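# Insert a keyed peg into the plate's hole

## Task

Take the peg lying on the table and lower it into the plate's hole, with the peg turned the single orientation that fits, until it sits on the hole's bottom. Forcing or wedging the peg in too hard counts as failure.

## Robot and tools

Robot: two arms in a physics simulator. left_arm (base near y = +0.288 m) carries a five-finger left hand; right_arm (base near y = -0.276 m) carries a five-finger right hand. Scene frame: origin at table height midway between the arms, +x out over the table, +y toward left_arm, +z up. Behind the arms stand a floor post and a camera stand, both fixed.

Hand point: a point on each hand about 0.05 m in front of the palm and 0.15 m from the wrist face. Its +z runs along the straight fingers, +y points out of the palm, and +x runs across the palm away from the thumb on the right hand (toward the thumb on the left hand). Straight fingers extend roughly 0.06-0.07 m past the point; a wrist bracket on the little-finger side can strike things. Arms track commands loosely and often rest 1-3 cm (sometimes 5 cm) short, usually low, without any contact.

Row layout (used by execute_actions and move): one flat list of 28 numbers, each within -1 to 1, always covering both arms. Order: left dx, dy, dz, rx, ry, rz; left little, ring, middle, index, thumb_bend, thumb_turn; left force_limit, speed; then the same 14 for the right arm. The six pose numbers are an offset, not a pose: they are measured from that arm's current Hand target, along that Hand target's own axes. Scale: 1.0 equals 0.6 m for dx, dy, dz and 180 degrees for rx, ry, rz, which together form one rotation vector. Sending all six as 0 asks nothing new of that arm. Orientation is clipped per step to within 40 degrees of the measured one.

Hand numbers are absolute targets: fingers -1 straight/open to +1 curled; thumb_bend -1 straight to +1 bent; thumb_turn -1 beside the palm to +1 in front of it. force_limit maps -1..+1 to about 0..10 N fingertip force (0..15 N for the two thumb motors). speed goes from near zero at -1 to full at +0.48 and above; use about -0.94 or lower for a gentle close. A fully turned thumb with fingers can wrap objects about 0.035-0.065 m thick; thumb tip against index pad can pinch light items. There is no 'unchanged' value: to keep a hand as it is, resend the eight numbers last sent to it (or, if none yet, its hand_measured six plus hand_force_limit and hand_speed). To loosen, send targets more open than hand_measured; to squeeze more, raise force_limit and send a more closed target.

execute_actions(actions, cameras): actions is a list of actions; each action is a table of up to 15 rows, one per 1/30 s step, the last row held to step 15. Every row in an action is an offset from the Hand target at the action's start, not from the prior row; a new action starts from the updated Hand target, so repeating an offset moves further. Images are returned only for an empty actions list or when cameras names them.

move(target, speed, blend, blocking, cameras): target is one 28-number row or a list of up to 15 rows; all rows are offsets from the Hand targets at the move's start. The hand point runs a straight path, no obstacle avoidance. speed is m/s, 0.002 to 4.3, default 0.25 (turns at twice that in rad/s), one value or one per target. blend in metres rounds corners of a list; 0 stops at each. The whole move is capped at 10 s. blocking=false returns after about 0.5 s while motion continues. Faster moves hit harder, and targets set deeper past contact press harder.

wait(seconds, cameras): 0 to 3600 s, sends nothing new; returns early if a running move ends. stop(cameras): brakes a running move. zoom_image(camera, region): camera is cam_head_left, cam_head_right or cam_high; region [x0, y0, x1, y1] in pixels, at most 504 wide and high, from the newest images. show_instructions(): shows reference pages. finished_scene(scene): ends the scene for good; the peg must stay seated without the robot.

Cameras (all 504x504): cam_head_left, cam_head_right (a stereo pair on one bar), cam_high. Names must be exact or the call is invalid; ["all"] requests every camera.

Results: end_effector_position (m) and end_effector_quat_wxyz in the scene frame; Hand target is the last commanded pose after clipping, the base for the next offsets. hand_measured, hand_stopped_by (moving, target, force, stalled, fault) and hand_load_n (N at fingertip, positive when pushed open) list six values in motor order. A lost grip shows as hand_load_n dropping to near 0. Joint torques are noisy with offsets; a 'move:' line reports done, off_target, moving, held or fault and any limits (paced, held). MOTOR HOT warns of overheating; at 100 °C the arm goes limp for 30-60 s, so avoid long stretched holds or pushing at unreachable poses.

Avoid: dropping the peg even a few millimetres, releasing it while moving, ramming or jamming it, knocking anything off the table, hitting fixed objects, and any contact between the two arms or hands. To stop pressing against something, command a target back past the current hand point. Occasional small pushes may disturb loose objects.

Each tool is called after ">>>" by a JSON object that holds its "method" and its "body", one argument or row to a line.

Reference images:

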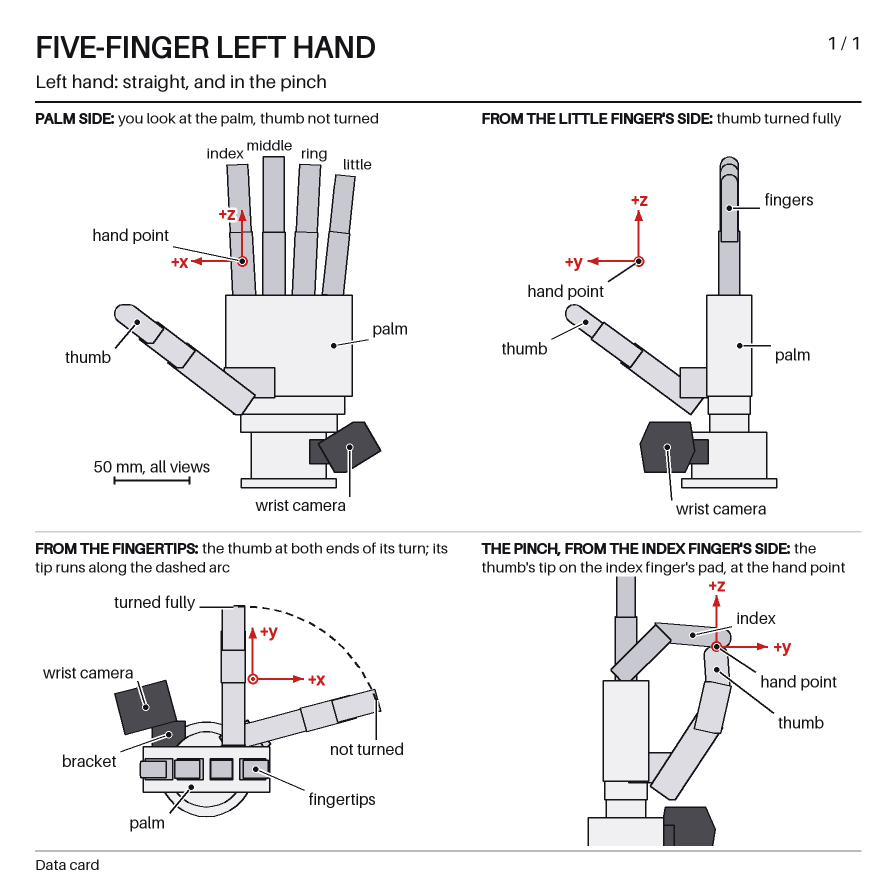

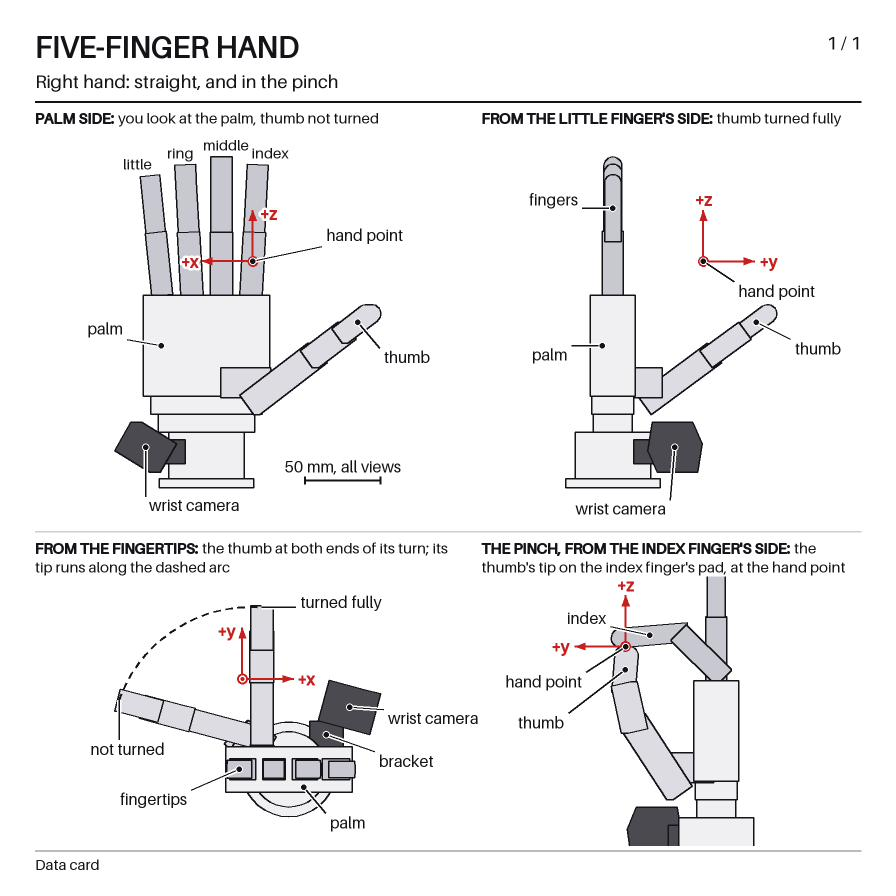

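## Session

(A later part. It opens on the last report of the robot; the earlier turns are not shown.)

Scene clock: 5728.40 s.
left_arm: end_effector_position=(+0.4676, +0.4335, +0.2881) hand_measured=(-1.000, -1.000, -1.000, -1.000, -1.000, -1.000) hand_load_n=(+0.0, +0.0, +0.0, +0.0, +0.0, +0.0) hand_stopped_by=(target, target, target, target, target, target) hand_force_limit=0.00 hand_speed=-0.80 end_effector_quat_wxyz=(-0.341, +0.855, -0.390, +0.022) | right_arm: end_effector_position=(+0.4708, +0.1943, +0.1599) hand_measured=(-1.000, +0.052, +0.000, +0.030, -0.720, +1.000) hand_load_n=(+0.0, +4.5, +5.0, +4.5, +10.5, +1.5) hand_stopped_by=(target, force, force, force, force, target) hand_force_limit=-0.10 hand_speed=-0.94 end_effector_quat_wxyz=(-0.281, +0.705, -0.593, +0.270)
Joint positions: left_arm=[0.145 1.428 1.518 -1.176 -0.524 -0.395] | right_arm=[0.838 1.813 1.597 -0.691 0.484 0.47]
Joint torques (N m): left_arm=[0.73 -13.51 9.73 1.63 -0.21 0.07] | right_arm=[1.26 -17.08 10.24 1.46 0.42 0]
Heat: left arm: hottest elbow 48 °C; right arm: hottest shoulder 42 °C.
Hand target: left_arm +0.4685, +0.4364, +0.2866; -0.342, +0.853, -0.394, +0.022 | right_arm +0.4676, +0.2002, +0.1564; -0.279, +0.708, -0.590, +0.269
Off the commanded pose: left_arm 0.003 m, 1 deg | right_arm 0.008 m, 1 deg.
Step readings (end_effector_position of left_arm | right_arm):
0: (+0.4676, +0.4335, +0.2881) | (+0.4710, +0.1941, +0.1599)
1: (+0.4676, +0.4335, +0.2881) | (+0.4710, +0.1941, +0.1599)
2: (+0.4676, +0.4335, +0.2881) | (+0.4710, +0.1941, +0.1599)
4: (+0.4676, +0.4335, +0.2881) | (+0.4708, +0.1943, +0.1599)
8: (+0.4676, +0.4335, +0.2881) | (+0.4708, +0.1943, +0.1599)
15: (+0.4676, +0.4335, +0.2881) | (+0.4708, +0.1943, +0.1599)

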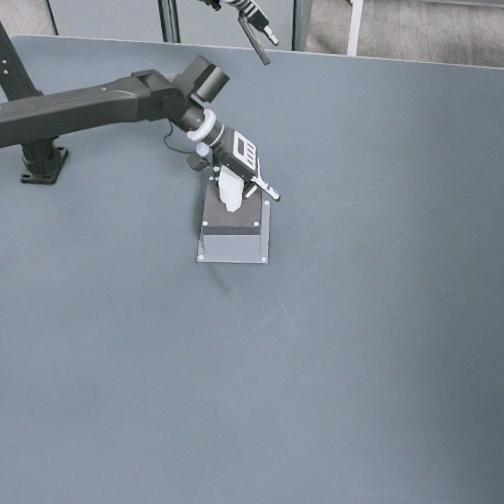

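>>> {"method": "execute_actions", "body": {
  "actions": [
    [[0,0,0,0,0,0,-1,-1,-1,-1,-1,-1,0,-0.8,-0.0018,0.0009,-0.001,0,-0.0004,-0.0004,-1,0.31,0.31,0.31,-0.2,1,-0.1,-0.94]]
  ],
  "cameras": ["cam_high"]
}}

>>> {"method": "zoom_image", "body": {
  "camera": "cam_high",
  "region": [222, 194, 244, 216]
}}

Scene clock: 5737.17 s.
left_arm: end_effector_position=(+0.4676, +0.4335, +0.2881) hand_measured=(-1.000, -1.000, -1.000, -1.000, -1.000, -1.000) hand_load_n=(+0.0, +0.0, +0.0, +0.0, +0.0, +0.0) hand_stopped_by=(target, target, target, target, target, target) hand_force_limit=0.00 hand_speed=-0.80 end_effector_quat_wxyz=(-0.341, +0.855, -0.390, +0.022) | right_arm: end_effector_position=(+0.4704, +0.1947, +0.1599) hand_measured=(-1.000, +0.052, +0.000, +0.030, -0.720, +1.000) hand_load_n=(+0.0, +5.0, +5.0, +4.5, +10.0, +1.5) hand_stopped_by=(target, force, force, force, force, target) hand_force_limit=-0.10 hand_speed=-0.94 end_effector_quat_wxyz=(-0.281, +0.705, -0.593, +0.270)
Joint positions: left_arm=[0.145 1.428 1.518 -1.176 -0.524 -0.395] | right_arm=[0.839 1.813 1.597 -0.691 0.484 0.47]
Joint torques (N m): left_arm=[0.73 -13.51 9.72 1.63 -0.21 0.08] | right_arm=[1.44 -17.03 10.24 1.44 0.42 0]
Heat: left arm: hottest elbow 48 °C; right arm: hottest shoulder 42 °C.
Hand target: left_arm +0.4685, +0.4364, +0.2866; -0.342, +0.853, -0.394, +0.022 | right_arm +0.4665, +0.2012, +0.1564; -0.280, +0.709, -0.589, +0.268
Off the commanded pose: left_arm 0.003 m, 1 deg | right_arm 0.008 m, 1 deg.
Step readings (end_effector_position of left_arm | right_arm):
0: (+0.4676, +0.4335, +0.2881) | (+0.4708, +0.1943, +0.1599)
1: (+0.4676, +0.4335, +0.2881) | (+0.4708, +0.1943, +0.1599)
2: (+0.4676, +0.4335, +0.2881) | (+0.4708, +0.1943, +0.1599)
4: (+0.4676, +0.4335, +0.2881) | (+0.4706, +0.1945, +0.1599)
8: (+0.4676, +0.4335, +0.2881) | (+0.4704, +0.1947, +0.1599)
15: (+0.4676, +0.4335, +0.2881) | (+0.4704, +0.1947, +0.1599)

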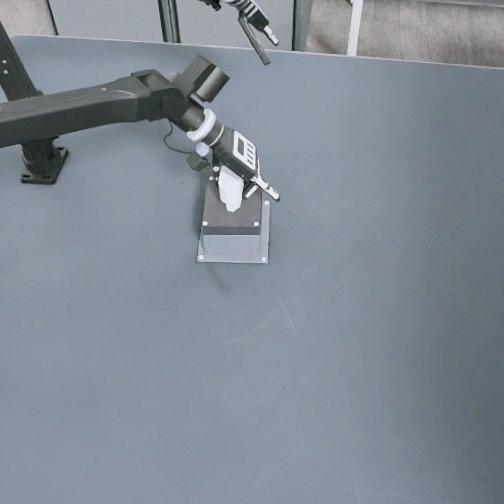

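Scaled by 22.909.

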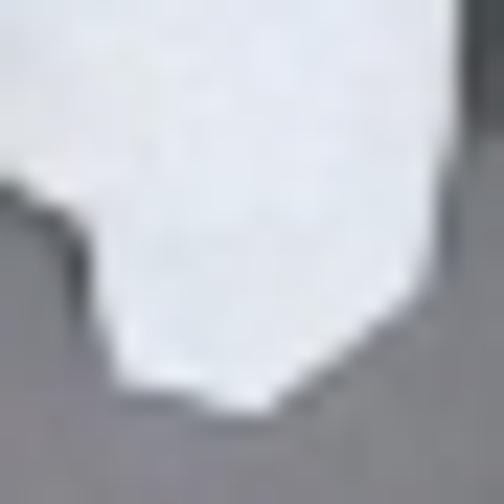

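>>> {"method": "execute_actions", "body": {
  "actions": [
    [[0,0,0,0,0,0,-1,-1,-1,-1,-1,-1,0,-0.8,-0.0013,0.0007,-0.0008,0,-0.0003,-0.0003,-1,0.31,0.31,0.31,-0.2,1,-0.1,-0.94]]
  ],
  "cameras": ["cam_high"]
}}

>>> {"method": "zoom_image", "body": {
  "camera": "cam_high",
  "region": [222, 194, 244, 216]
}}

Scene clock: 5742.93 s.
left_arm: end_effector_position=(+0.4676, +0.4335, +0.2881) hand_measured=(-1.000, -1.000, -1.000, -1.000, -1.000, -1.000) hand_load_n=(+0.0, +0.0, +0.0, +0.0, +0.0, +0.0) hand_stopped_by=(target, target, target, target, target, target) hand_force_limit=0.00 hand_speed=-0.80 end_effector_quat_wxyz=(-0.341, +0.855, -0.390, +0.022) | right_arm: end_effector_position=(+0.4703, +0.1948, +0.1599) hand_measured=(-1.000, +0.052, +0.000, +0.030, -0.720, +1.000) hand_load_n=(+0.0, +4.5, +5.0, +4.5, +10.0, +1.5) hand_stopped_by=(target, force, force, force, force, target) hand_force_limit=-0.10 hand_speed=-0.94 end_effector_quat_wxyz=(-0.281, +0.705, -0.593, +0.270)
Joint positions: left_arm=[0.145 1.428 1.518 -1.176 -0.524 -0.395] | right_arm=[0.839 1.813 1.597 -0.691 0.485 0.47]
Joint torques (N m): left_arm=[0.73 -13.45 9.72 1.63 -0.21 0.08] | right_arm=[1.55 -17.08 10.18 1.44 0.41 0]
Heat: left arm: hottest elbow 48 °C; right arm: hottest shoulder 42 °C.
Hand target: left_arm +0.4685, +0.4364, +0.2866; -0.342, +0.853, -0.394, +0.022 | right_arm +0.4658, +0.2019, +0.1564; -0.280, +0.709, -0.589, +0.268
Off the commanded pose: left_arm 0.003 m, 1 deg | right_arm 0.009 m, 1 deg.
Step readings (end_effector_position of left_arm | right_arm):
0: (+0.4676, +0.4335, +0.2881) | (+0.4704, +0.1947, +0.1599)
1: (+0.4676, +0.4335, +0.2881) | (+0.4704, +0.1947, +0.1599)
2: (+0.4676, +0.4335, +0.2881) | (+0.4704, +0.1947, +0.1599)
4: (+0.4676, +0.4335, +0.2881) | (+0.4704, +0.1947, +0.1599)
8: (+0.4676, +0.4335, +0.2881) | (+0.4703, +0.1948, +0.1599)
15: (+0.4676, +0.4335, +0.2881) | (+0.4703, +0.1948, +0.1599)

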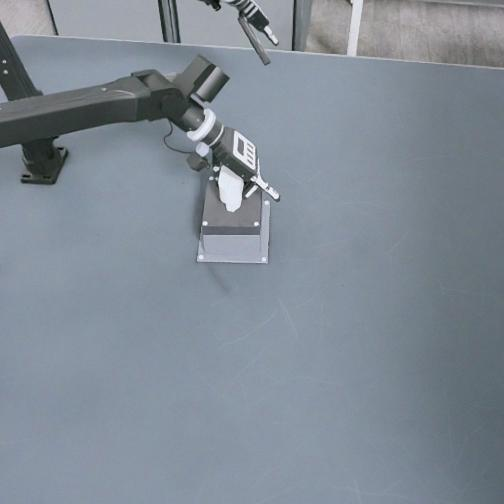

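Scaled by 22.909.

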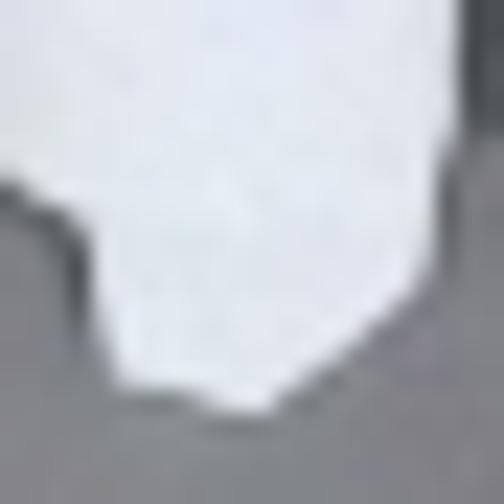

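>>> {"method": "execute_actions", "body": {
  "actions": [
    [[0,0,0,0,0,0,-1,-1,-1,-1,-1,-1,0,-0.8,-0.0018,0.0009,-0.001,0,-0.0004,-0.0004,-1,0.31,0.31,0.31,-0.2,1,-0.1,-0.94]]
  ],
  "cameras": ["cam_high"]
}}

>>> {"method": "zoom_image", "body": {
  "camera": "cam_high",
  "region": [222, 194, 244, 216]
}}

Scene clock: 5751.33 s.
left_arm: end_effector_position=(+0.4676, +0.4335, +0.2881) hand_measured=(-1.000, -1.000, -1.000, -1.000, -1.000, -1.000) hand_load_n=(+0.0, +0.0, +0.0, +0.0, +0.0, +0.0) hand_stopped_by=(target, target, target, target, target, target) hand_force_limit=0.00 hand_speed=-0.80 end_effector_quat_wxyz=(-0.341, +0.855, -0.390, +0.022) | right_arm: end_effector_position=(+0.4696, +0.1955, +0.1599) hand_measured=(-1.000, +0.052, +0.000, +0.030, -0.720, +1.000) hand_load_n=(-0.5, +4.5, +5.0, +4.5, +10.0, +1.5) hand_stopped_by=(target, force, force, force, force, target) hand_force_limit=-0.10 hand_speed=-0.94 end_effector_quat_wxyz=(-0.281, +0.706, -0.592, +0.270)
Joint positions: left_arm=[0.145 1.428 1.518 -1.176 -0.524 -0.395] | right_arm=[0.841 1.813 1.597 -0.691 0.485 0.47]
Joint torques (N m): left_arm=[0.73 -13.51 9.73 1.63 -0.21 0.08] | right_arm=[1.67 -17.08 10.21 1.43 0.39 0]
Heat: left arm: hottest elbow 48 °C; right arm: hottest shoulder 42 °C.
Hand target: left_arm +0.4685, +0.4364, +0.2866; -0.342, +0.853, -0.394, +0.022 | right_arm +0.4647, +0.2029, +0.1564; -0.280, +0.710, -0.588, +0.268
Off the commanded pose: left_arm 0.003 m, 1 deg | right_arm 0.009 m, 1 deg.
Step readings (end_effector_position of left_arm | right_arm):
0: (+0.4676, +0.4335, +0.2881) | (+0.4703, +0.1948, +0.1599)
1: (+0.4676, +0.4335, +0.2881) | (+0.4703, +0.1948, +0.1599)
2: (+0.4676, +0.4335, +0.2881) | (+0.4703, +0.1948, +0.1599)
4: (+0.4676, +0.4335, +0.2881) | (+0.4701, +0.1950, +0.1599)
8: (+0.4676, +0.4335, +0.2881) | (+0.4700, +0.1951, +0.1599)
15: (+0.4676, +0.4335, +0.2881) | (+0.4696, +0.1955, +0.1599)

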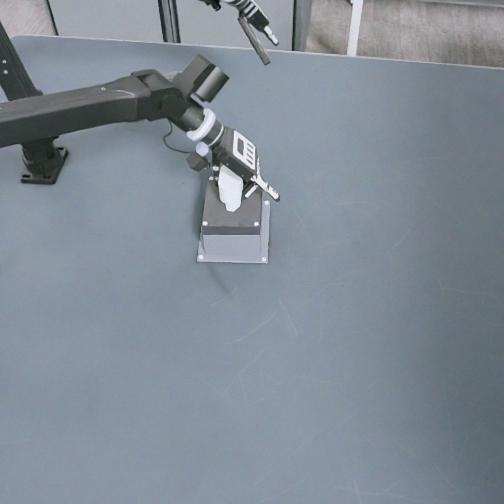

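Scaled by 22.909.

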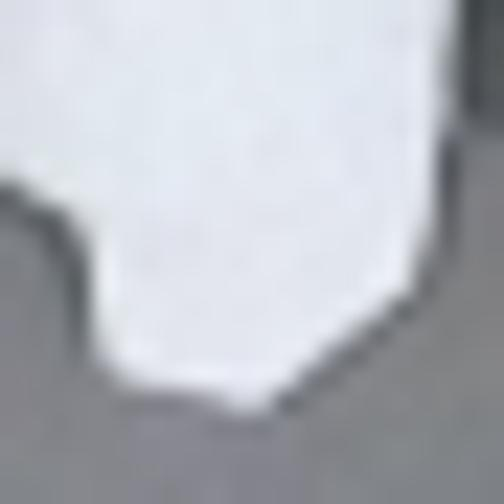

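>>> {"method": "execute_actions", "body": {
  "actions": [
    [[0,0,0,0,0,0,-1,-1,-1,-1,-1,-1,0,-0.8,-0.0013,0.0007,-0.0008,0,-0.0003,-0.0003,-1,0.31,0.31,0.31,-0.2,1,-0.1,-0.94]]
  ],
  "cameras": ["cam_high"]
}}

>>> {"method": "zoom_image", "body": {
  "camera": "cam_high",
  "region": [222, 194, 244, 216]
}}

Scene clock: 5760.70 s.
left_arm: end_effector_position=(+0.4676, +0.4335, +0.2881) hand_measured=(-1.000, -1.000, -1.000, -1.000, -1.000, -1.000) hand_load_n=(+0.0, +0.0, -0.5, +0.0, -0.5, +0.0) hand_stopped_by=(target, target, target, target, target, target) hand_force_limit=0.00 hand_speed=-0.80 end_effector_quat_wxyz=(-0.341, +0.855, -0.390, +0.022) | right_arm: end_effector_position=(+0.4686, +0.1966, +0.1599) hand_measured=(-1.000, +0.052, +0.000, +0.030, -0.720, +1.000) hand_load_n=(+0.0, +4.5, +5.5, +4.5, +10.0, +1.5) hand_stopped_by=(target, force, force, force, force, target) hand_force_limit=-0.10 hand_speed=-0.94 end_effector_quat_wxyz=(-0.281, +0.706, -0.591, +0.270)
Joint positions: left_arm=[0.145 1.428 1.518 -1.176 -0.524 -0.395] | right_arm=[0.843 1.813 1.597 -0.691 0.485 0.47]
Joint torques (N m): left_arm=[0.73 -13.51 9.72 1.62 -0.21 0.08] | right_arm=[1.55 -17.08 10.19 1.44 0.39 0]
Heat: left arm: hottest elbow 48 °C; right arm: hottest shoulder 42 °C.
Hand target: left_arm +0.4685, +0.4364, +0.2866; -0.342, +0.853, -0.394, +0.022 | right_arm +0.4640, +0.2035, +0.1564; -0.280, +0.710, -0.588, +0.268
Off the commanded pose: left_arm 0.003 m, 1 deg | right_arm 0.009 m, 1 deg.
Step readings (end_effector_position of left_arm | right_arm):
0: (+0.4676, +0.4335, +0.2881) | (+0.4696, +0.1955, +0.1599)
1: (+0.4676, +0.4335, +0.2881) | (+0.4696, +0.1955, +0.1599)
2: (+0.4676, +0.4335, +0.2881) | (+0.4696, +0.1955, +0.1599)
4: (+0.4676, +0.4335, +0.2881) | (+0.4696, +0.1955, +0.1599)
8: (+0.4676, +0.4335, +0.2881) | (+0.4695, +0.1956, +0.1599)
15: (+0.4676, +0.4335, +0.2881) | (+0.4688, +0.1964, +0.1599)

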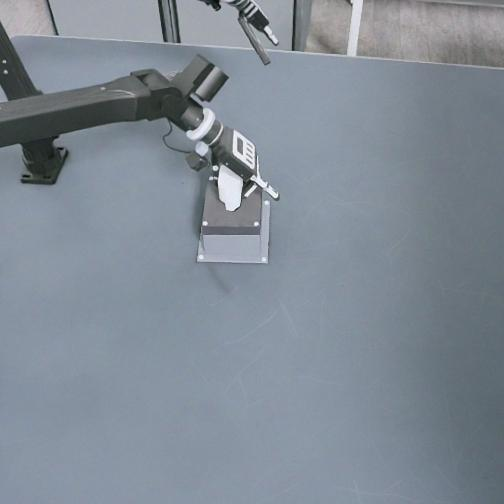

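Scaled by 22.909.

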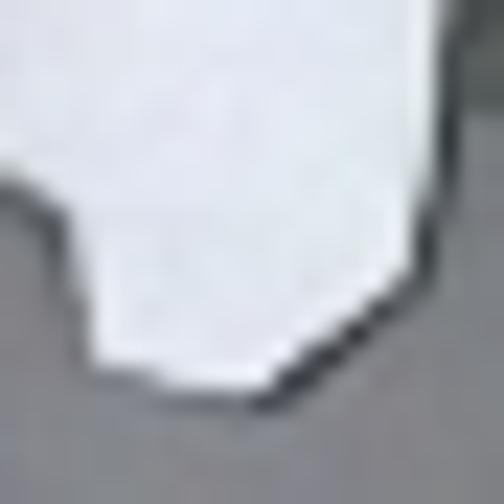

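I'll check the current state first.

>>> {"method": "wait", "body": {
  "seconds": 0.1,
  "cameras": ["cam_high"]
}}

>>> {"method": "zoom_image", "body": {
  "camera": "cam_high",
  "region": [222, 194, 244, 216]
}}

Scene clock: 5820.17 s.
left_arm: end_effector_position=(+0.4676, +0.4335, +0.2881) hand_measured=(-1.000, -1.000, -1.000, -1.000, -1.000, -1.000) hand_load_n=(+0.0, +0.0, +0.0, +0.0, +0.0, +0.0) hand_stopped_by=(target, target, target, target, target, target) hand_force_limit=0.00 hand_speed=-0.80 end_effector_quat_wxyz=(-0.341, +0.855, -0.390, +0.022) | right_arm: end_effector_position=(+0.4686, +0.1966, +0.1599) hand_measured=(-1.000, +0.052, +0.000, +0.030, -0.720, +1.000) hand_load_n=(+0.0, +4.5, +5.0, +4.5, +10.0, +2.0) hand_stopped_by=(target, force, force, force, force, target) hand_force_limit=-0.10 hand_speed=-0.94 end_effector_quat_wxyz=(-0.281, +0.706, -0.591, +0.270)
Joint positions: left_arm=[0.145 1.428 1.518 -1.176 -0.524 -0.395] | right_arm=[0.843 1.813 1.597 -0.691 0.485 0.47]
Joint torques (N m): left_arm=[0.73 -13.51 9.72 1.62 -0.21 0.08] | right_arm=[1.61 -17.08 10.15 1.44 0.38 0]
Heat: left arm: hottest elbow 48 °C; right arm: hottest shoulder 42 °C.
Hand target: left_arm +0.4685, +0.4364, +0.2866; -0.342, +0.853, -0.394, +0.022 | right_arm +0.4640, +0.2035, +0.1564; -0.280, +0.710, -0.588, +0.268
Off the commanded pose: left_arm 0.003 m, 1 deg | right_arm 0.009 m, 1 deg.
wait: 0.10 s; at rest from the start

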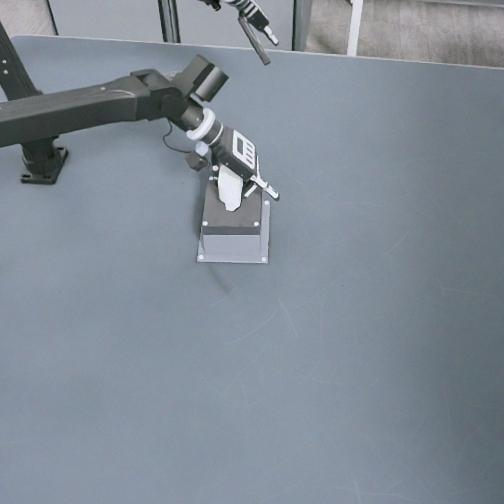

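Scaled by 22.909.

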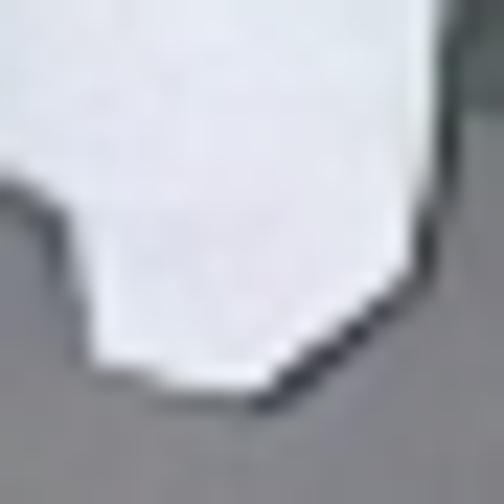

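>>> {"method": "move", "body": {
  "target": [0,0,0,0,0,0,-1,-1,-1,-1,-1,-1,0,-0.8,0.0134,-0.0066,0.0076,-0.0002,0.0034,0.0032,-1,0.31,0.31,0.31,-0.2,1,-0.1,-0.94],
  "speed": 0.02
}}

>>> {"method": "move", "body": {
  "target": [0,0,0,0,0,0,-1,-1,-1,-1,-1,-1,0,-0.8,0.0039,-0.0021,0.0024,0,0.0009,0.0009,-1,0.31,0.31,0.31,-0.2,1,-0.1,-0.94],
  "speed": 0.02,
  "cameras": ["cam_high"]
}}

>>> {"method": "zoom_image", "body": {
  "camera": "cam_high",
  "region": [222, 194, 244, 216]
}}

Scene clock: 5845.90 s.
left_arm: end_effector_position=(+0.4676, +0.4335, +0.2881) hand_measured=(-1.000, -1.000, -1.000, -1.000, -1.000, -1.000) hand_load_n=(+0.0, -0.5, +0.0, +0.0, +0.0, +0.0) hand_stopped_by=(target, target, target, target, target, target) hand_force_limit=0.00 hand_speed=-0.80 end_effector_quat_wxyz=(-0.341, +0.855, -0.390, +0.022) | right_arm: end_effector_position=(+0.4686, +0.1966, +0.1597) hand_measured=(-1.000, +0.052, +0.000, +0.030, -0.720, +1.000) hand_load_n=(+0.0, +4.5, +5.0, +4.5, +10.0, +1.5) hand_stopped_by=(target, force, force, force, force, target) hand_force_limit=-0.10 hand_speed=-0.94 end_effector_quat_wxyz=(-0.281, +0.706, -0.591, +0.270)
Joint positions: left_arm=[0.145 1.428 1.518 -1.176 -0.524 -0.395] | right_arm=[0.843 1.813 1.597 -0.691 0.485 0.47]
Joint torques (N m): left_arm=[0.67 -13.51 9.72 1.63 -0.21 0.08] | right_arm=[0.21 -16.97 10.37 1.39 0.4 0]
Heat: left arm: hottest elbow 48 °C; right arm: hottest shoulder 42 °C.
Hand target: left_arm +0.4685, +0.4364, +0.2866; -0.342, +0.853, -0.394, +0.022 | right_arm +0.4713, +0.1966, +0.1562; -0.278, +0.706, -0.593, +0.270
Off the commanded pose: left_arm 0.003 m, 1 deg | right_arm 0.004 m, 0 deg.
move: done

Scene clock: 5846.40 s.
left_arm: end_effector_position=(+0.4676, +0.4335, +0.2881) hand_measured=(-1.000, -1.000, -1.000, -1.000, -1.000, -1.000) hand_load_n=(+0.0, +0.0, +0.0, +0.0, +0.0, +0.0) hand_stopped_by=(target, target, target, target, target, target) hand_force_limit=0.00 hand_speed=-0.80 end_effector_quat_wxyz=(-0.341, +0.855, -0.390, +0.022) | right_arm: end_effector_position=(+0.4688, +0.1964, +0.1597) hand_measured=(-1.000, +0.052, +0.000, +0.030, -0.720, +1.000) hand_load_n=(+0.0, +4.5, +5.5, +4.5, +10.0, +1.5) hand_stopped_by=(target, force, force, force, force, target) hand_force_limit=-0.10 hand_speed=-0.94 end_effector_quat_wxyz=(-0.281, +0.706, -0.591, +0.270)
Joint positions: left_arm=[0.145 1.428 1.518 -1.176 -0.524 -0.395] | right_arm=[0.843 1.813 1.597 -0.691 0.485 0.47]
Joint torques (N m): left_arm=[0.73 -13.51 9.72 1.63 -0.21 0.08] | right_arm=[-0.15 -16.97 10.43 1.4 0.39 0]
Heat: left arm: hottest elbow 48 °C; right arm: hottest shoulder 42 °C.
Hand target: left_arm +0.4685, +0.4364, +0.2866; -0.342, +0.853, -0.394, +0.022 | right_arm +0.4735, +0.1946, +0.1563; -0.278, +0.705, -0.594, +0.270
Off the commanded pose: left_arm 0.003 m, 1 deg | right_arm 0.006 m, 1 deg.
move: done

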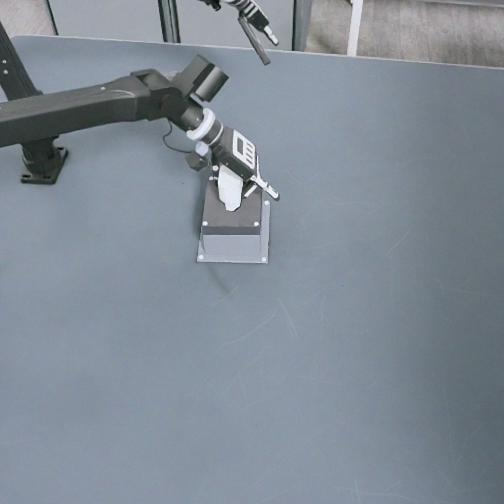

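Scaled by 22.909.

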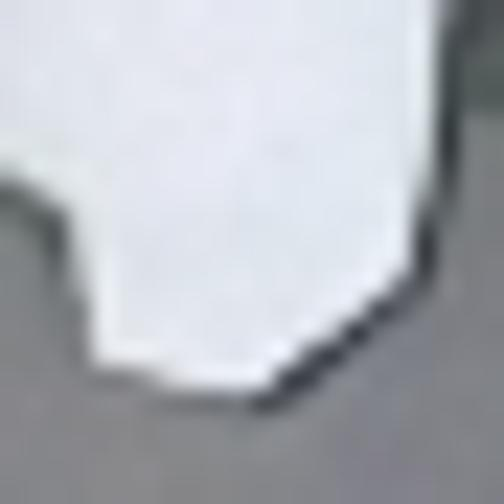

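>>> {"method": "move", "body": {
  "target": [0,0,0,0,0,0,-1,-1,-1,-1,-1,-1,0,-0.8,0.0039,-0.0021,0.0024,0,0.0009,0.0009,-1,0.31,0.31,0.31,-0.2,1,-0.1,-0.94],
  "speed": 0.02,
  "cameras": ["cam_high"]
}}

>>> {"method": "zoom_image", "body": {
  "camera": "cam_high",
  "region": [222, 194, 244, 216]
}}

Scene clock: 5852.73 s.
left_arm: end_effector_position=(+0.4676, +0.4335, +0.2881) hand_measured=(-1.000, -1.000, -1.000, -1.000, -1.000, -1.000) hand_load_n=(+0.0, +0.0, -0.5, +0.0, +0.0, +0.0) hand_stopped_by=(target, target, target, target, target, target) hand_force_limit=0.00 hand_speed=-0.80 end_effector_quat_wxyz=(-0.341, +0.855, -0.390, +0.022) | right_arm: end_effector_position=(+0.4702, +0.1949, +0.1597) hand_measured=(-1.000, +0.052, +0.000, +0.030, -0.720, +1.000) hand_load_n=(+0.0, +4.5, +5.0, +4.5, +10.0, +2.0) hand_stopped_by=(target, force, force, force, force, target) hand_force_limit=-0.10 hand_speed=-0.94 end_effector_quat_wxyz=(-0.281, +0.705, -0.592, +0.270)
Joint positions: left_arm=[0.145 1.428 1.518 -1.176 -0.524 -0.395] | right_arm=[0.839 1.813 1.597 -0.691 0.485 0.47]
Joint torques (N m): left_arm=[0.73 -13.51 9.72 1.63 -0.21 0.08] | right_arm=[-0.32 -16.85 10.5 1.44 0.39 -0.01]
Heat: left arm: hottest elbow 48 °C; right arm: hottest shoulder 42 °C.
Hand target: left_arm +0.4685, +0.4364, +0.2866; -0.342, +0.853, -0.394, +0.022 | right_arm +0.4758, +0.1925, +0.1563; -0.277, +0.704, -0.596, +0.271
Off the commanded pose: left_arm 0.003 m, 1 deg | right_arm 0.007 m, 1 deg.
move: done

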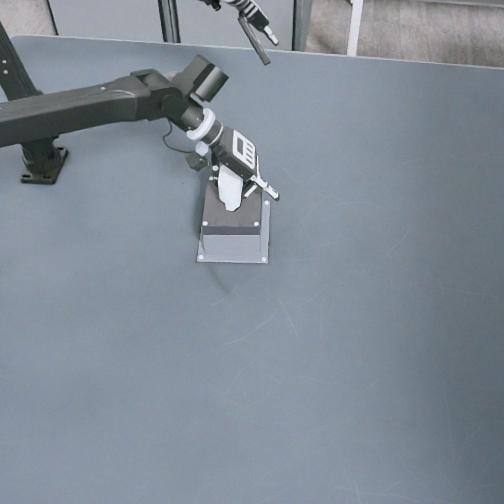

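Scaled by 22.909.

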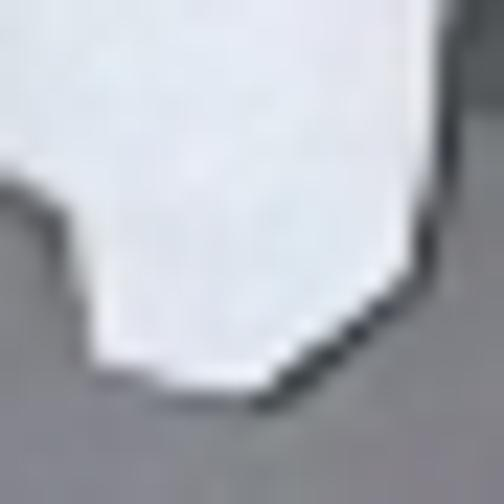

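>>> {"method": "move", "body": {
  "target": [0,0,0,0,0,0,-1,-1,-1,-1,-1,-1,0,-0.8,0.0026,-0.0014,0.0016,0,0.0006,0.0006,-1,0.31,0.31,0.31,-0.2,1,-0.1,-0.94],
  "speed": 0.02,
  "cameras": ["cam_high"]
}}

>>> {"method": "zoom_image", "body": {
  "camera": "cam_high",
  "region": [222, 194, 244, 216]
}}

Scene clock: 5859.93 s.
left_arm: end_effector_position=(+0.4676, +0.4335, +0.2881) hand_measured=(-1.000, -1.000, -1.000, -1.000, -1.000, -1.000) hand_load_n=(+0.0, +0.0, +0.0, +0.0, +0.0, +0.0) hand_stopped_by=(target, target, target, target, target, target) hand_force_limit=0.00 hand_speed=-0.80 end_effector_quat_wxyz=(-0.341, +0.855, -0.390, +0.022) | right_arm: end_effector_position=(+0.4708, +0.1943, +0.1597) hand_measured=(-1.000, +0.052, +0.000, +0.030, -0.720, +1.000) hand_load_n=(+0.0, +4.5, +5.0, +4.5, +10.5, +1.5) hand_stopped_by=(target, force, force, force, force, target) hand_force_limit=-0.10 hand_speed=-0.94 end_effector_quat_wxyz=(-0.280, +0.705, -0.593, +0.270)
Joint positions: left_arm=[0.145 1.428 1.518 -1.176 -0.524 -0.395] | right_arm=[0.838 1.813 1.597 -0.691 0.485 0.47]
Joint torques (N m): left_arm=[0.73 -13.51 9.72 1.62 -0.21 0.07] | right_arm=[-0.44 -16.91 10.52 1.43 0.38 -0.01]
Heat: left arm: hottest elbow 48 °C; right arm: hottest shoulder 42 °C.
Hand target: left_arm +0.4685, +0.4364, +0.2866; -0.342, +0.853, -0.394, +0.022 | right_arm +0.4773, +0.1911, +0.1563; -0.277, +0.703, -0.597, +0.271
Off the commanded pose: left_arm 0.003 m, 1 deg | right_arm 0.008 m, 1 deg.
move: done

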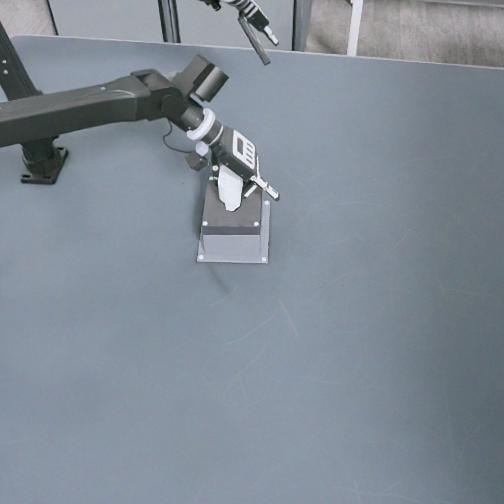

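Scaled by 22.909.

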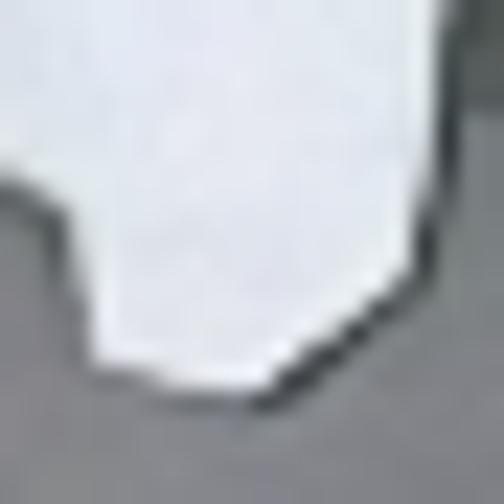

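>>> {"method": "move", "body": {
  "target": [0,0,0,0,0,0,-1,-1,-1,-1,-1,-1,0,-0.8,0.0015,-0.0008,0.0009,0,0.0003,0.0003,-1,0.31,0.31,0.31,-0.2,1,-0.1,-0.94],
  "speed": 0.02,
  "cameras": ["cam_high"]
}}

>>> {"method": "zoom_image", "body": {
  "camera": "cam_high",
  "region": [222, 194, 244, 216]
}}

Scene clock: 5865.67 s.
left_arm: end_effector_position=(+0.4676, +0.4335, +0.2881) hand_measured=(-1.000, -1.000, -1.000, -1.000, -1.000, -1.000) hand_load_n=(+0.0, +0.0, +0.0, +0.0, +0.0, -0.5) hand_stopped_by=(target, target, target, target, target, target) hand_force_limit=0.00 hand_speed=-0.80 end_effector_quat_wxyz=(-0.341, +0.855, -0.390, +0.022) | right_arm: end_effector_position=(+0.4708, +0.1943, +0.1597) hand_measured=(-1.000, +0.052, +0.000, +0.030, -0.720, +1.000) hand_load_n=(+0.0, +4.5, +5.0, +4.5, +10.0, +1.5) hand_stopped_by=(target, force, force, force, force, target) hand_force_limit=-0.10 hand_speed=-0.94 end_effector_quat_wxyz=(-0.280, +0.705, -0.593, +0.270)
Joint positions: left_arm=[0.145 1.428 1.518 -1.176 -0.524 -0.395] | right_arm=[0.838 1.813 1.597 -0.691 0.485 0.47]
Joint torques (N m): left_arm=[0.73 -13.51 9.72 1.63 -0.21 0.08] | right_arm=[-0.56 -16.85 10.54 1.43 0.38 -0.01]
Heat: left arm: hottest elbow 48 °C; right arm: hottest shoulder 41 °C.
Hand target: left_arm +0.4685, +0.4364, +0.2866; -0.342, +0.853, -0.394, +0.022 | right_arm +0.4781, +0.1904, +0.1563; -0.277, +0.702, -0.597, +0.272
Off the commanded pose: left_arm 0.003 m, 1 deg | right_arm 0.009 m, 1 deg.
move: done

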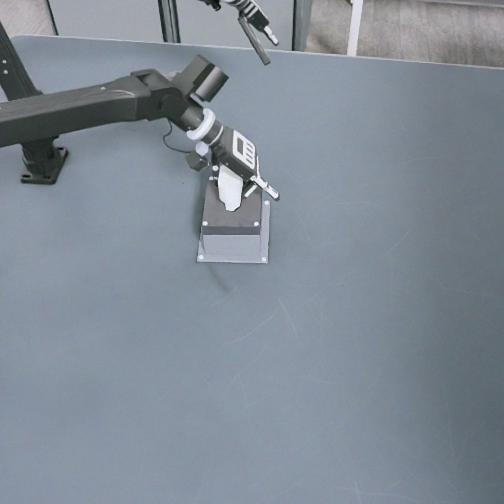

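Scaled by 22.909.

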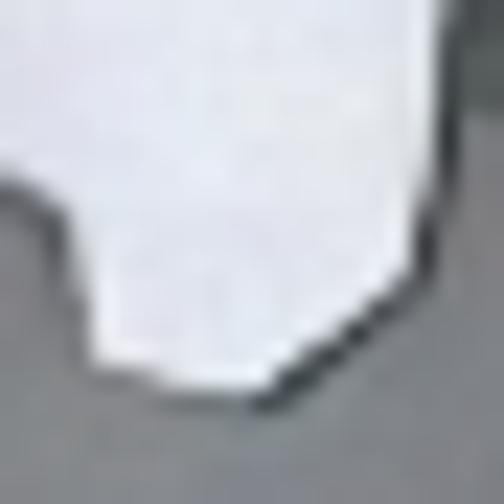

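>>> {"method": "move", "body": {
  "target": [0,0,0,0,0,0,-1,-1,-1,-1,-1,-1,0,-0.8,0.0026,-0.0014,0.0016,0,0.0006,0.0006,-1,0.31,0.31,0.31,-0.2,1,-0.1,-0.94],
  "speed": 0.02,
  "cameras": ["cam_high"]
}}

>>> {"method": "zoom_image", "body": {
  "camera": "cam_high",
  "region": [222, 194, 244, 216]
}}

Scene clock: 5873.03 s.
left_arm: end_effector_position=(+0.4676, +0.4335, +0.2881) hand_measured=(-1.000, -1.000, -1.000, -1.000, -1.000, -1.000) hand_load_n=(+0.0, +0.0, +0.0, +0.0, +0.0, -0.5) hand_stopped_by=(target, target, target, target, target, target) hand_force_limit=0.00 hand_speed=-0.80 end_effector_quat_wxyz=(-0.341, +0.855, -0.390, +0.022) | right_arm: end_effector_position=(+0.4713, +0.1938, +0.1597) hand_measured=(-1.000, +0.052, +0.000, +0.030, -0.720, +1.000) hand_load_n=(+0.0, +4.5, +5.0, +4.5, +10.5, +2.0) hand_stopped_by=(target, force, force, force, force, target) hand_force_limit=-0.10 hand_speed=-0.94 end_effector_quat_wxyz=(-0.280, +0.705, -0.593, +0.270)
Joint positions: left_arm=[0.145 1.428 1.518 -1.176 -0.524 -0.395] | right_arm=[0.837 1.813 1.597 -0.691 0.485 0.47]
Joint torques (N m): left_arm=[0.67 -13.51 9.73 1.63 -0.21 0.07] | right_arm=[-0.67 -16.91 10.58 1.51 0.37 -0.03]
Heat: left arm: hottest elbow 48 °C; right arm: hottest shoulder 41 °C.
Hand target: left_arm +0.4685, +0.4364, +0.2866; -0.342, +0.853, -0.394, +0.022 | right_arm +0.4796, +0.1890, +0.1563; -0.276, +0.702, -0.598, +0.272
Off the commanded pose: left_arm 0.003 m, 1 deg | right_arm 0.010 m, 1 deg.
move: done

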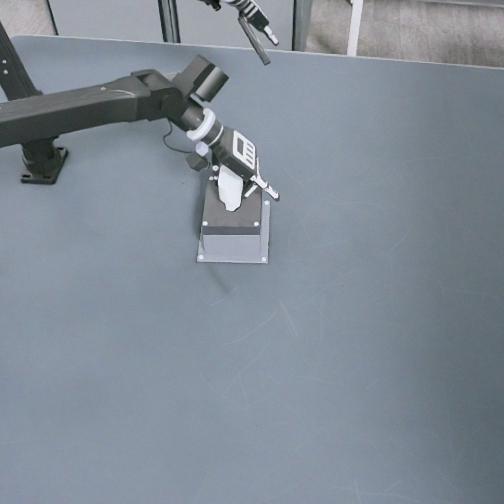

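Scaled by 22.909.

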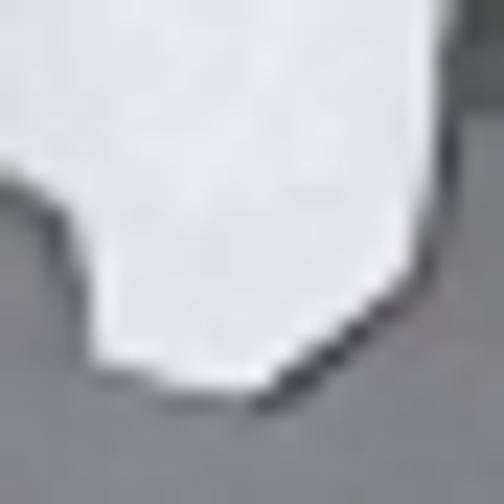

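>>> {"method": "move", "body": {
  "target": [0,0,0,0,0,0,-1,-1,-1,-1,-1,-1,0,-0.8,0.0026,-0.0014,0.0016,0,0.0006,0.0006,-1,0.31,0.31,0.31,-0.2,1,-0.1,-0.94],
  "speed": 0.02,
  "cameras": ["cam_high"]
}}

>>> {"method": "zoom_image", "body": {
  "camera": "cam_high",
  "region": [222, 194, 244, 216]
}}

Scene clock: 5879.97 s.
left_arm: end_effector_position=(+0.4676, +0.4335, +0.2881) hand_measured=(-1.000, -1.000, -1.000, -1.000, -1.000, -1.000) hand_load_n=(+0.0, +0.0, +0.0, +0.0, +0.0, +0.0) hand_stopped_by=(target, target, target, target, target, target) hand_force_limit=0.00 hand_speed=-0.80 end_effector_quat_wxyz=(-0.341, +0.855, -0.390, +0.022) | right_arm: end_effector_position=(+0.4714, +0.1936, +0.1596) hand_measured=(-1.000, +0.052, +0.000, +0.030, -0.720, +1.000) hand_load_n=(-0.5, +4.5, +5.0, +4.5, +10.0, +2.0) hand_stopped_by=(target, force, force, force, force, target) hand_force_limit=-0.10 hand_speed=-0.94 end_effector_quat_wxyz=(-0.280, +0.705, -0.593, +0.270)
Joint positions: left_arm=[0.145 1.428 1.518 -1.176 -0.524 -0.395] | right_arm=[0.837 1.813 1.597 -0.691 0.485 0.47]
Joint torques (N m): left_arm=[0.73 -13.51 9.72 1.65 -0.21 0.08] | right_arm=[-0.91 -16.85 10.58 1.47 0.39 -0.02]
Heat: left arm: hottest elbow 48 °C; right arm: hottest shoulder 41 °C.
Hand target: left_arm +0.4685, +0.4364, +0.2866; -0.342, +0.853, -0.394, +0.022 | right_arm +0.4810, +0.1877, +0.1563; -0.276, +0.701, -0.599, +0.272
Off the commanded pose: left_arm 0.003 m, 1 deg | right_arm 0.012 m, 1 deg.
move: off_target (right_arm)

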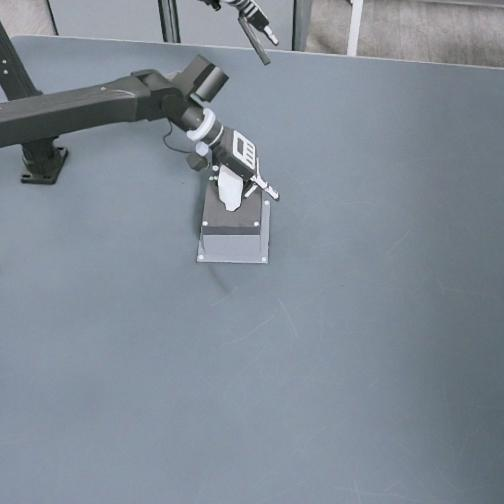

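Scaled by 22.909.

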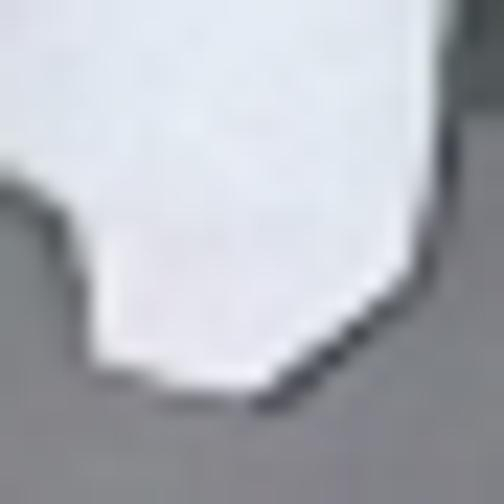

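>>> {"method": "move", "body": {
  "target": [0,0,0,0,0,0,-1,-1,-1,-1,-1,-1,0,-0.8,0.0026,-0.0014,0.0016,0,0.0006,0.0006,-1,0.31,0.31,0.31,-0.2,1,-0.1,-0.94],
  "speed": 0.02,
  "cameras": ["cam_high"]
}}

>>> {"method": "zoom_image", "body": {
  "camera": "cam_high",
  "region": [222, 194, 244, 216]
}}

Scene clock: 5890.40 s.
left_arm: end_effector_position=(+0.4676, +0.4335, +0.2881) hand_measured=(-1.000, -1.000, -1.000, -1.000, -1.000, -1.000) hand_load_n=(+0.0, +0.0, +0.0, +0.0, +0.0, +0.0) hand_stopped_by=(target, target, target, target, target, target) hand_force_limit=0.00 hand_speed=-0.80 end_effector_quat_wxyz=(-0.341, +0.855, -0.390, +0.022) | right_arm: end_effector_position=(+0.4733, +0.1916, +0.1596) hand_measured=(-1.000, +0.052, +0.000, +0.030, -0.720, +1.000) hand_load_n=(+0.0, +4.5, +5.0, +4.5, +10.0, +2.0) hand_stopped_by=(target, force, force, force, force, target) hand_force_limit=-0.10 hand_speed=-0.94 end_effector_quat_wxyz=(-0.280, +0.703, -0.595, +0.270)
Joint positions: left_arm=[0.145 1.428 1.518 -1.176 -0.524 -0.395] | right_arm=[0.833 1.813 1.597 -0.691 0.484 0.47]
Joint torques (N m): left_arm=[0.67 -13.45 9.73 1.62 -0.21 0.07] | right_arm=[-0.91 -16.85 10.65 1.47 0.41 -0.02]
Heat: left arm: hottest elbow 48 °C; right arm: hottest shoulder 41 °C.
Hand target: left_arm +0.4685, +0.4364, +0.2866; -0.342, +0.853, -0.394, +0.022 | right_arm +0.4826, +0.1862, +0.1563; -0.276, +0.700, -0.600, +0.273
Off the commanded pose: left_arm 0.003 m, 1 deg | right_arm 0.011 m, 1 deg.
move: off_target (right_arm)

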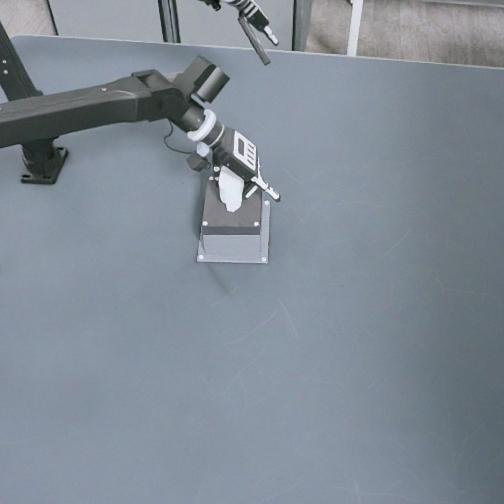

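Scaled by 22.909.

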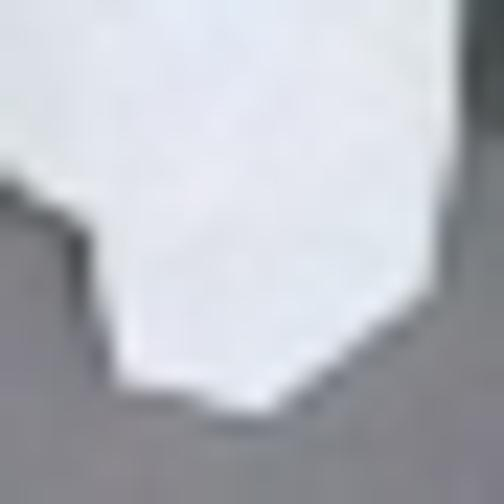

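>>> {"method": "move", "body": {
  "target": [
    [0,0,0,0,0,0,-1,-1,-1,-1,-1,-1,0,-0.8,0.0048,-0.0714,-0.0698,0,0,0,-1,0.31,0.31,0.31,-0.2,1,-0.1,-0.94],
    [0,0,0,0,0,0,-1,-1,-1,-1,-1,-1,0,-0.8,-0.0775,-0.0832,-0.0634,0,0,0,-1,0.31,0.31,0.31,-0.2,1,-0.1,-0.94]
  ],
  "speed": 0.04,
  "blend": 0.01,
  "cameras": ["all"]
}}

>>> {"method": "zoom_image", "body": {
  "camera": "cam_high",
  "region": [222, 194, 244, 216]
}}

>>> {"method": "zoom_image", "body": {
  "camera": "cam_high",
  "region": [200, 150, 280, 230]
}}

Scene clock: 5952.40 s.
left_arm: end_effector_position=(+0.4676, +0.4335, +0.2881) hand_measured=(-1.000, -1.000, -1.000, -1.000, -1.000, -1.000) hand_load_n=(+0.0, -0.5, +0.0, +0.0, +0.0, +0.0) hand_stopped_by=(target, target, target, target, target, target) hand_force_limit=0.00 hand_speed=-0.80 end_effector_quat_wxyz=(-0.341, +0.855, -0.390, +0.022) | right_arm: end_effector_position=(+0.4728, +0.2180, +0.1786) hand_measured=(-1.000, +0.052, +0.000, +0.030, -0.720, +1.000) hand_load_n=(+0.0, +4.5, +5.0, +4.5, +10.0, +2.0) hand_stopped_by=(target, force, force, force, force, target) hand_force_limit=-0.10 hand_speed=-0.94 end_effector_quat_wxyz=(-0.242, +0.716, -0.596, +0.272)
Joint positions: left_arm=[0.145 1.428 1.518 -1.176 -0.524 -0.395] | right_arm=[0.865 1.908 1.814 -0.909 0.511 0.505]
Joint torques (N m): left_arm=[0.73 -13.45 9.72 1.62 -0.21 0.08] | right_arm=[0.97 -19.49 16.17 1.24 0.63 0.09]
Heat: left arm: hottest elbow 48 °C; right arm: hottest elbow 42 °C.
Hand target: left_arm +0.4685, +0.4364, +0.2866; -0.342, +0.853, -0.394, +0.022 | right_arm +0.4837, +0.2365, +0.2162; -0.276, +0.700, -0.600, +0.273
Off the commanded pose: left_arm 0.003 m, 1 deg | right_arm 0.043 m, 4 deg.
move: off_target (right_arm)

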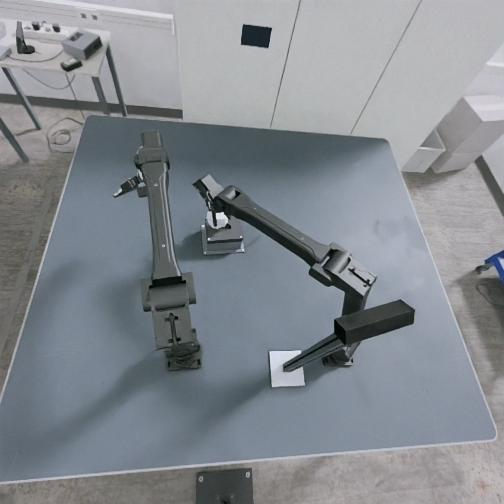

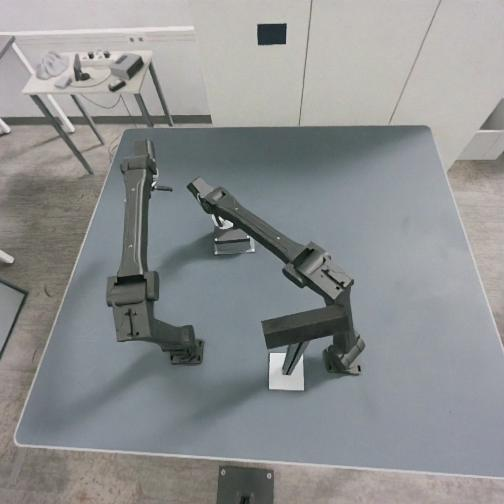

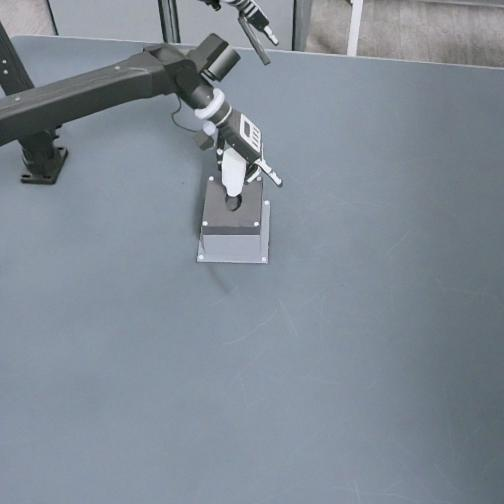

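Scaled by 22.909.

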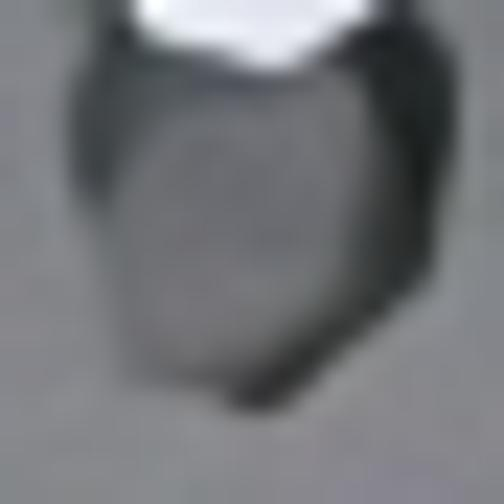

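Scaled by 6.300.

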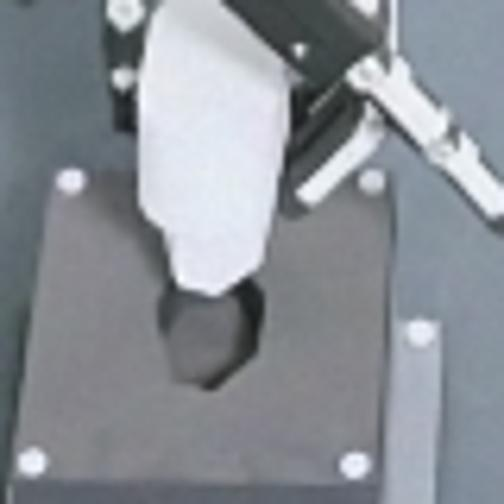

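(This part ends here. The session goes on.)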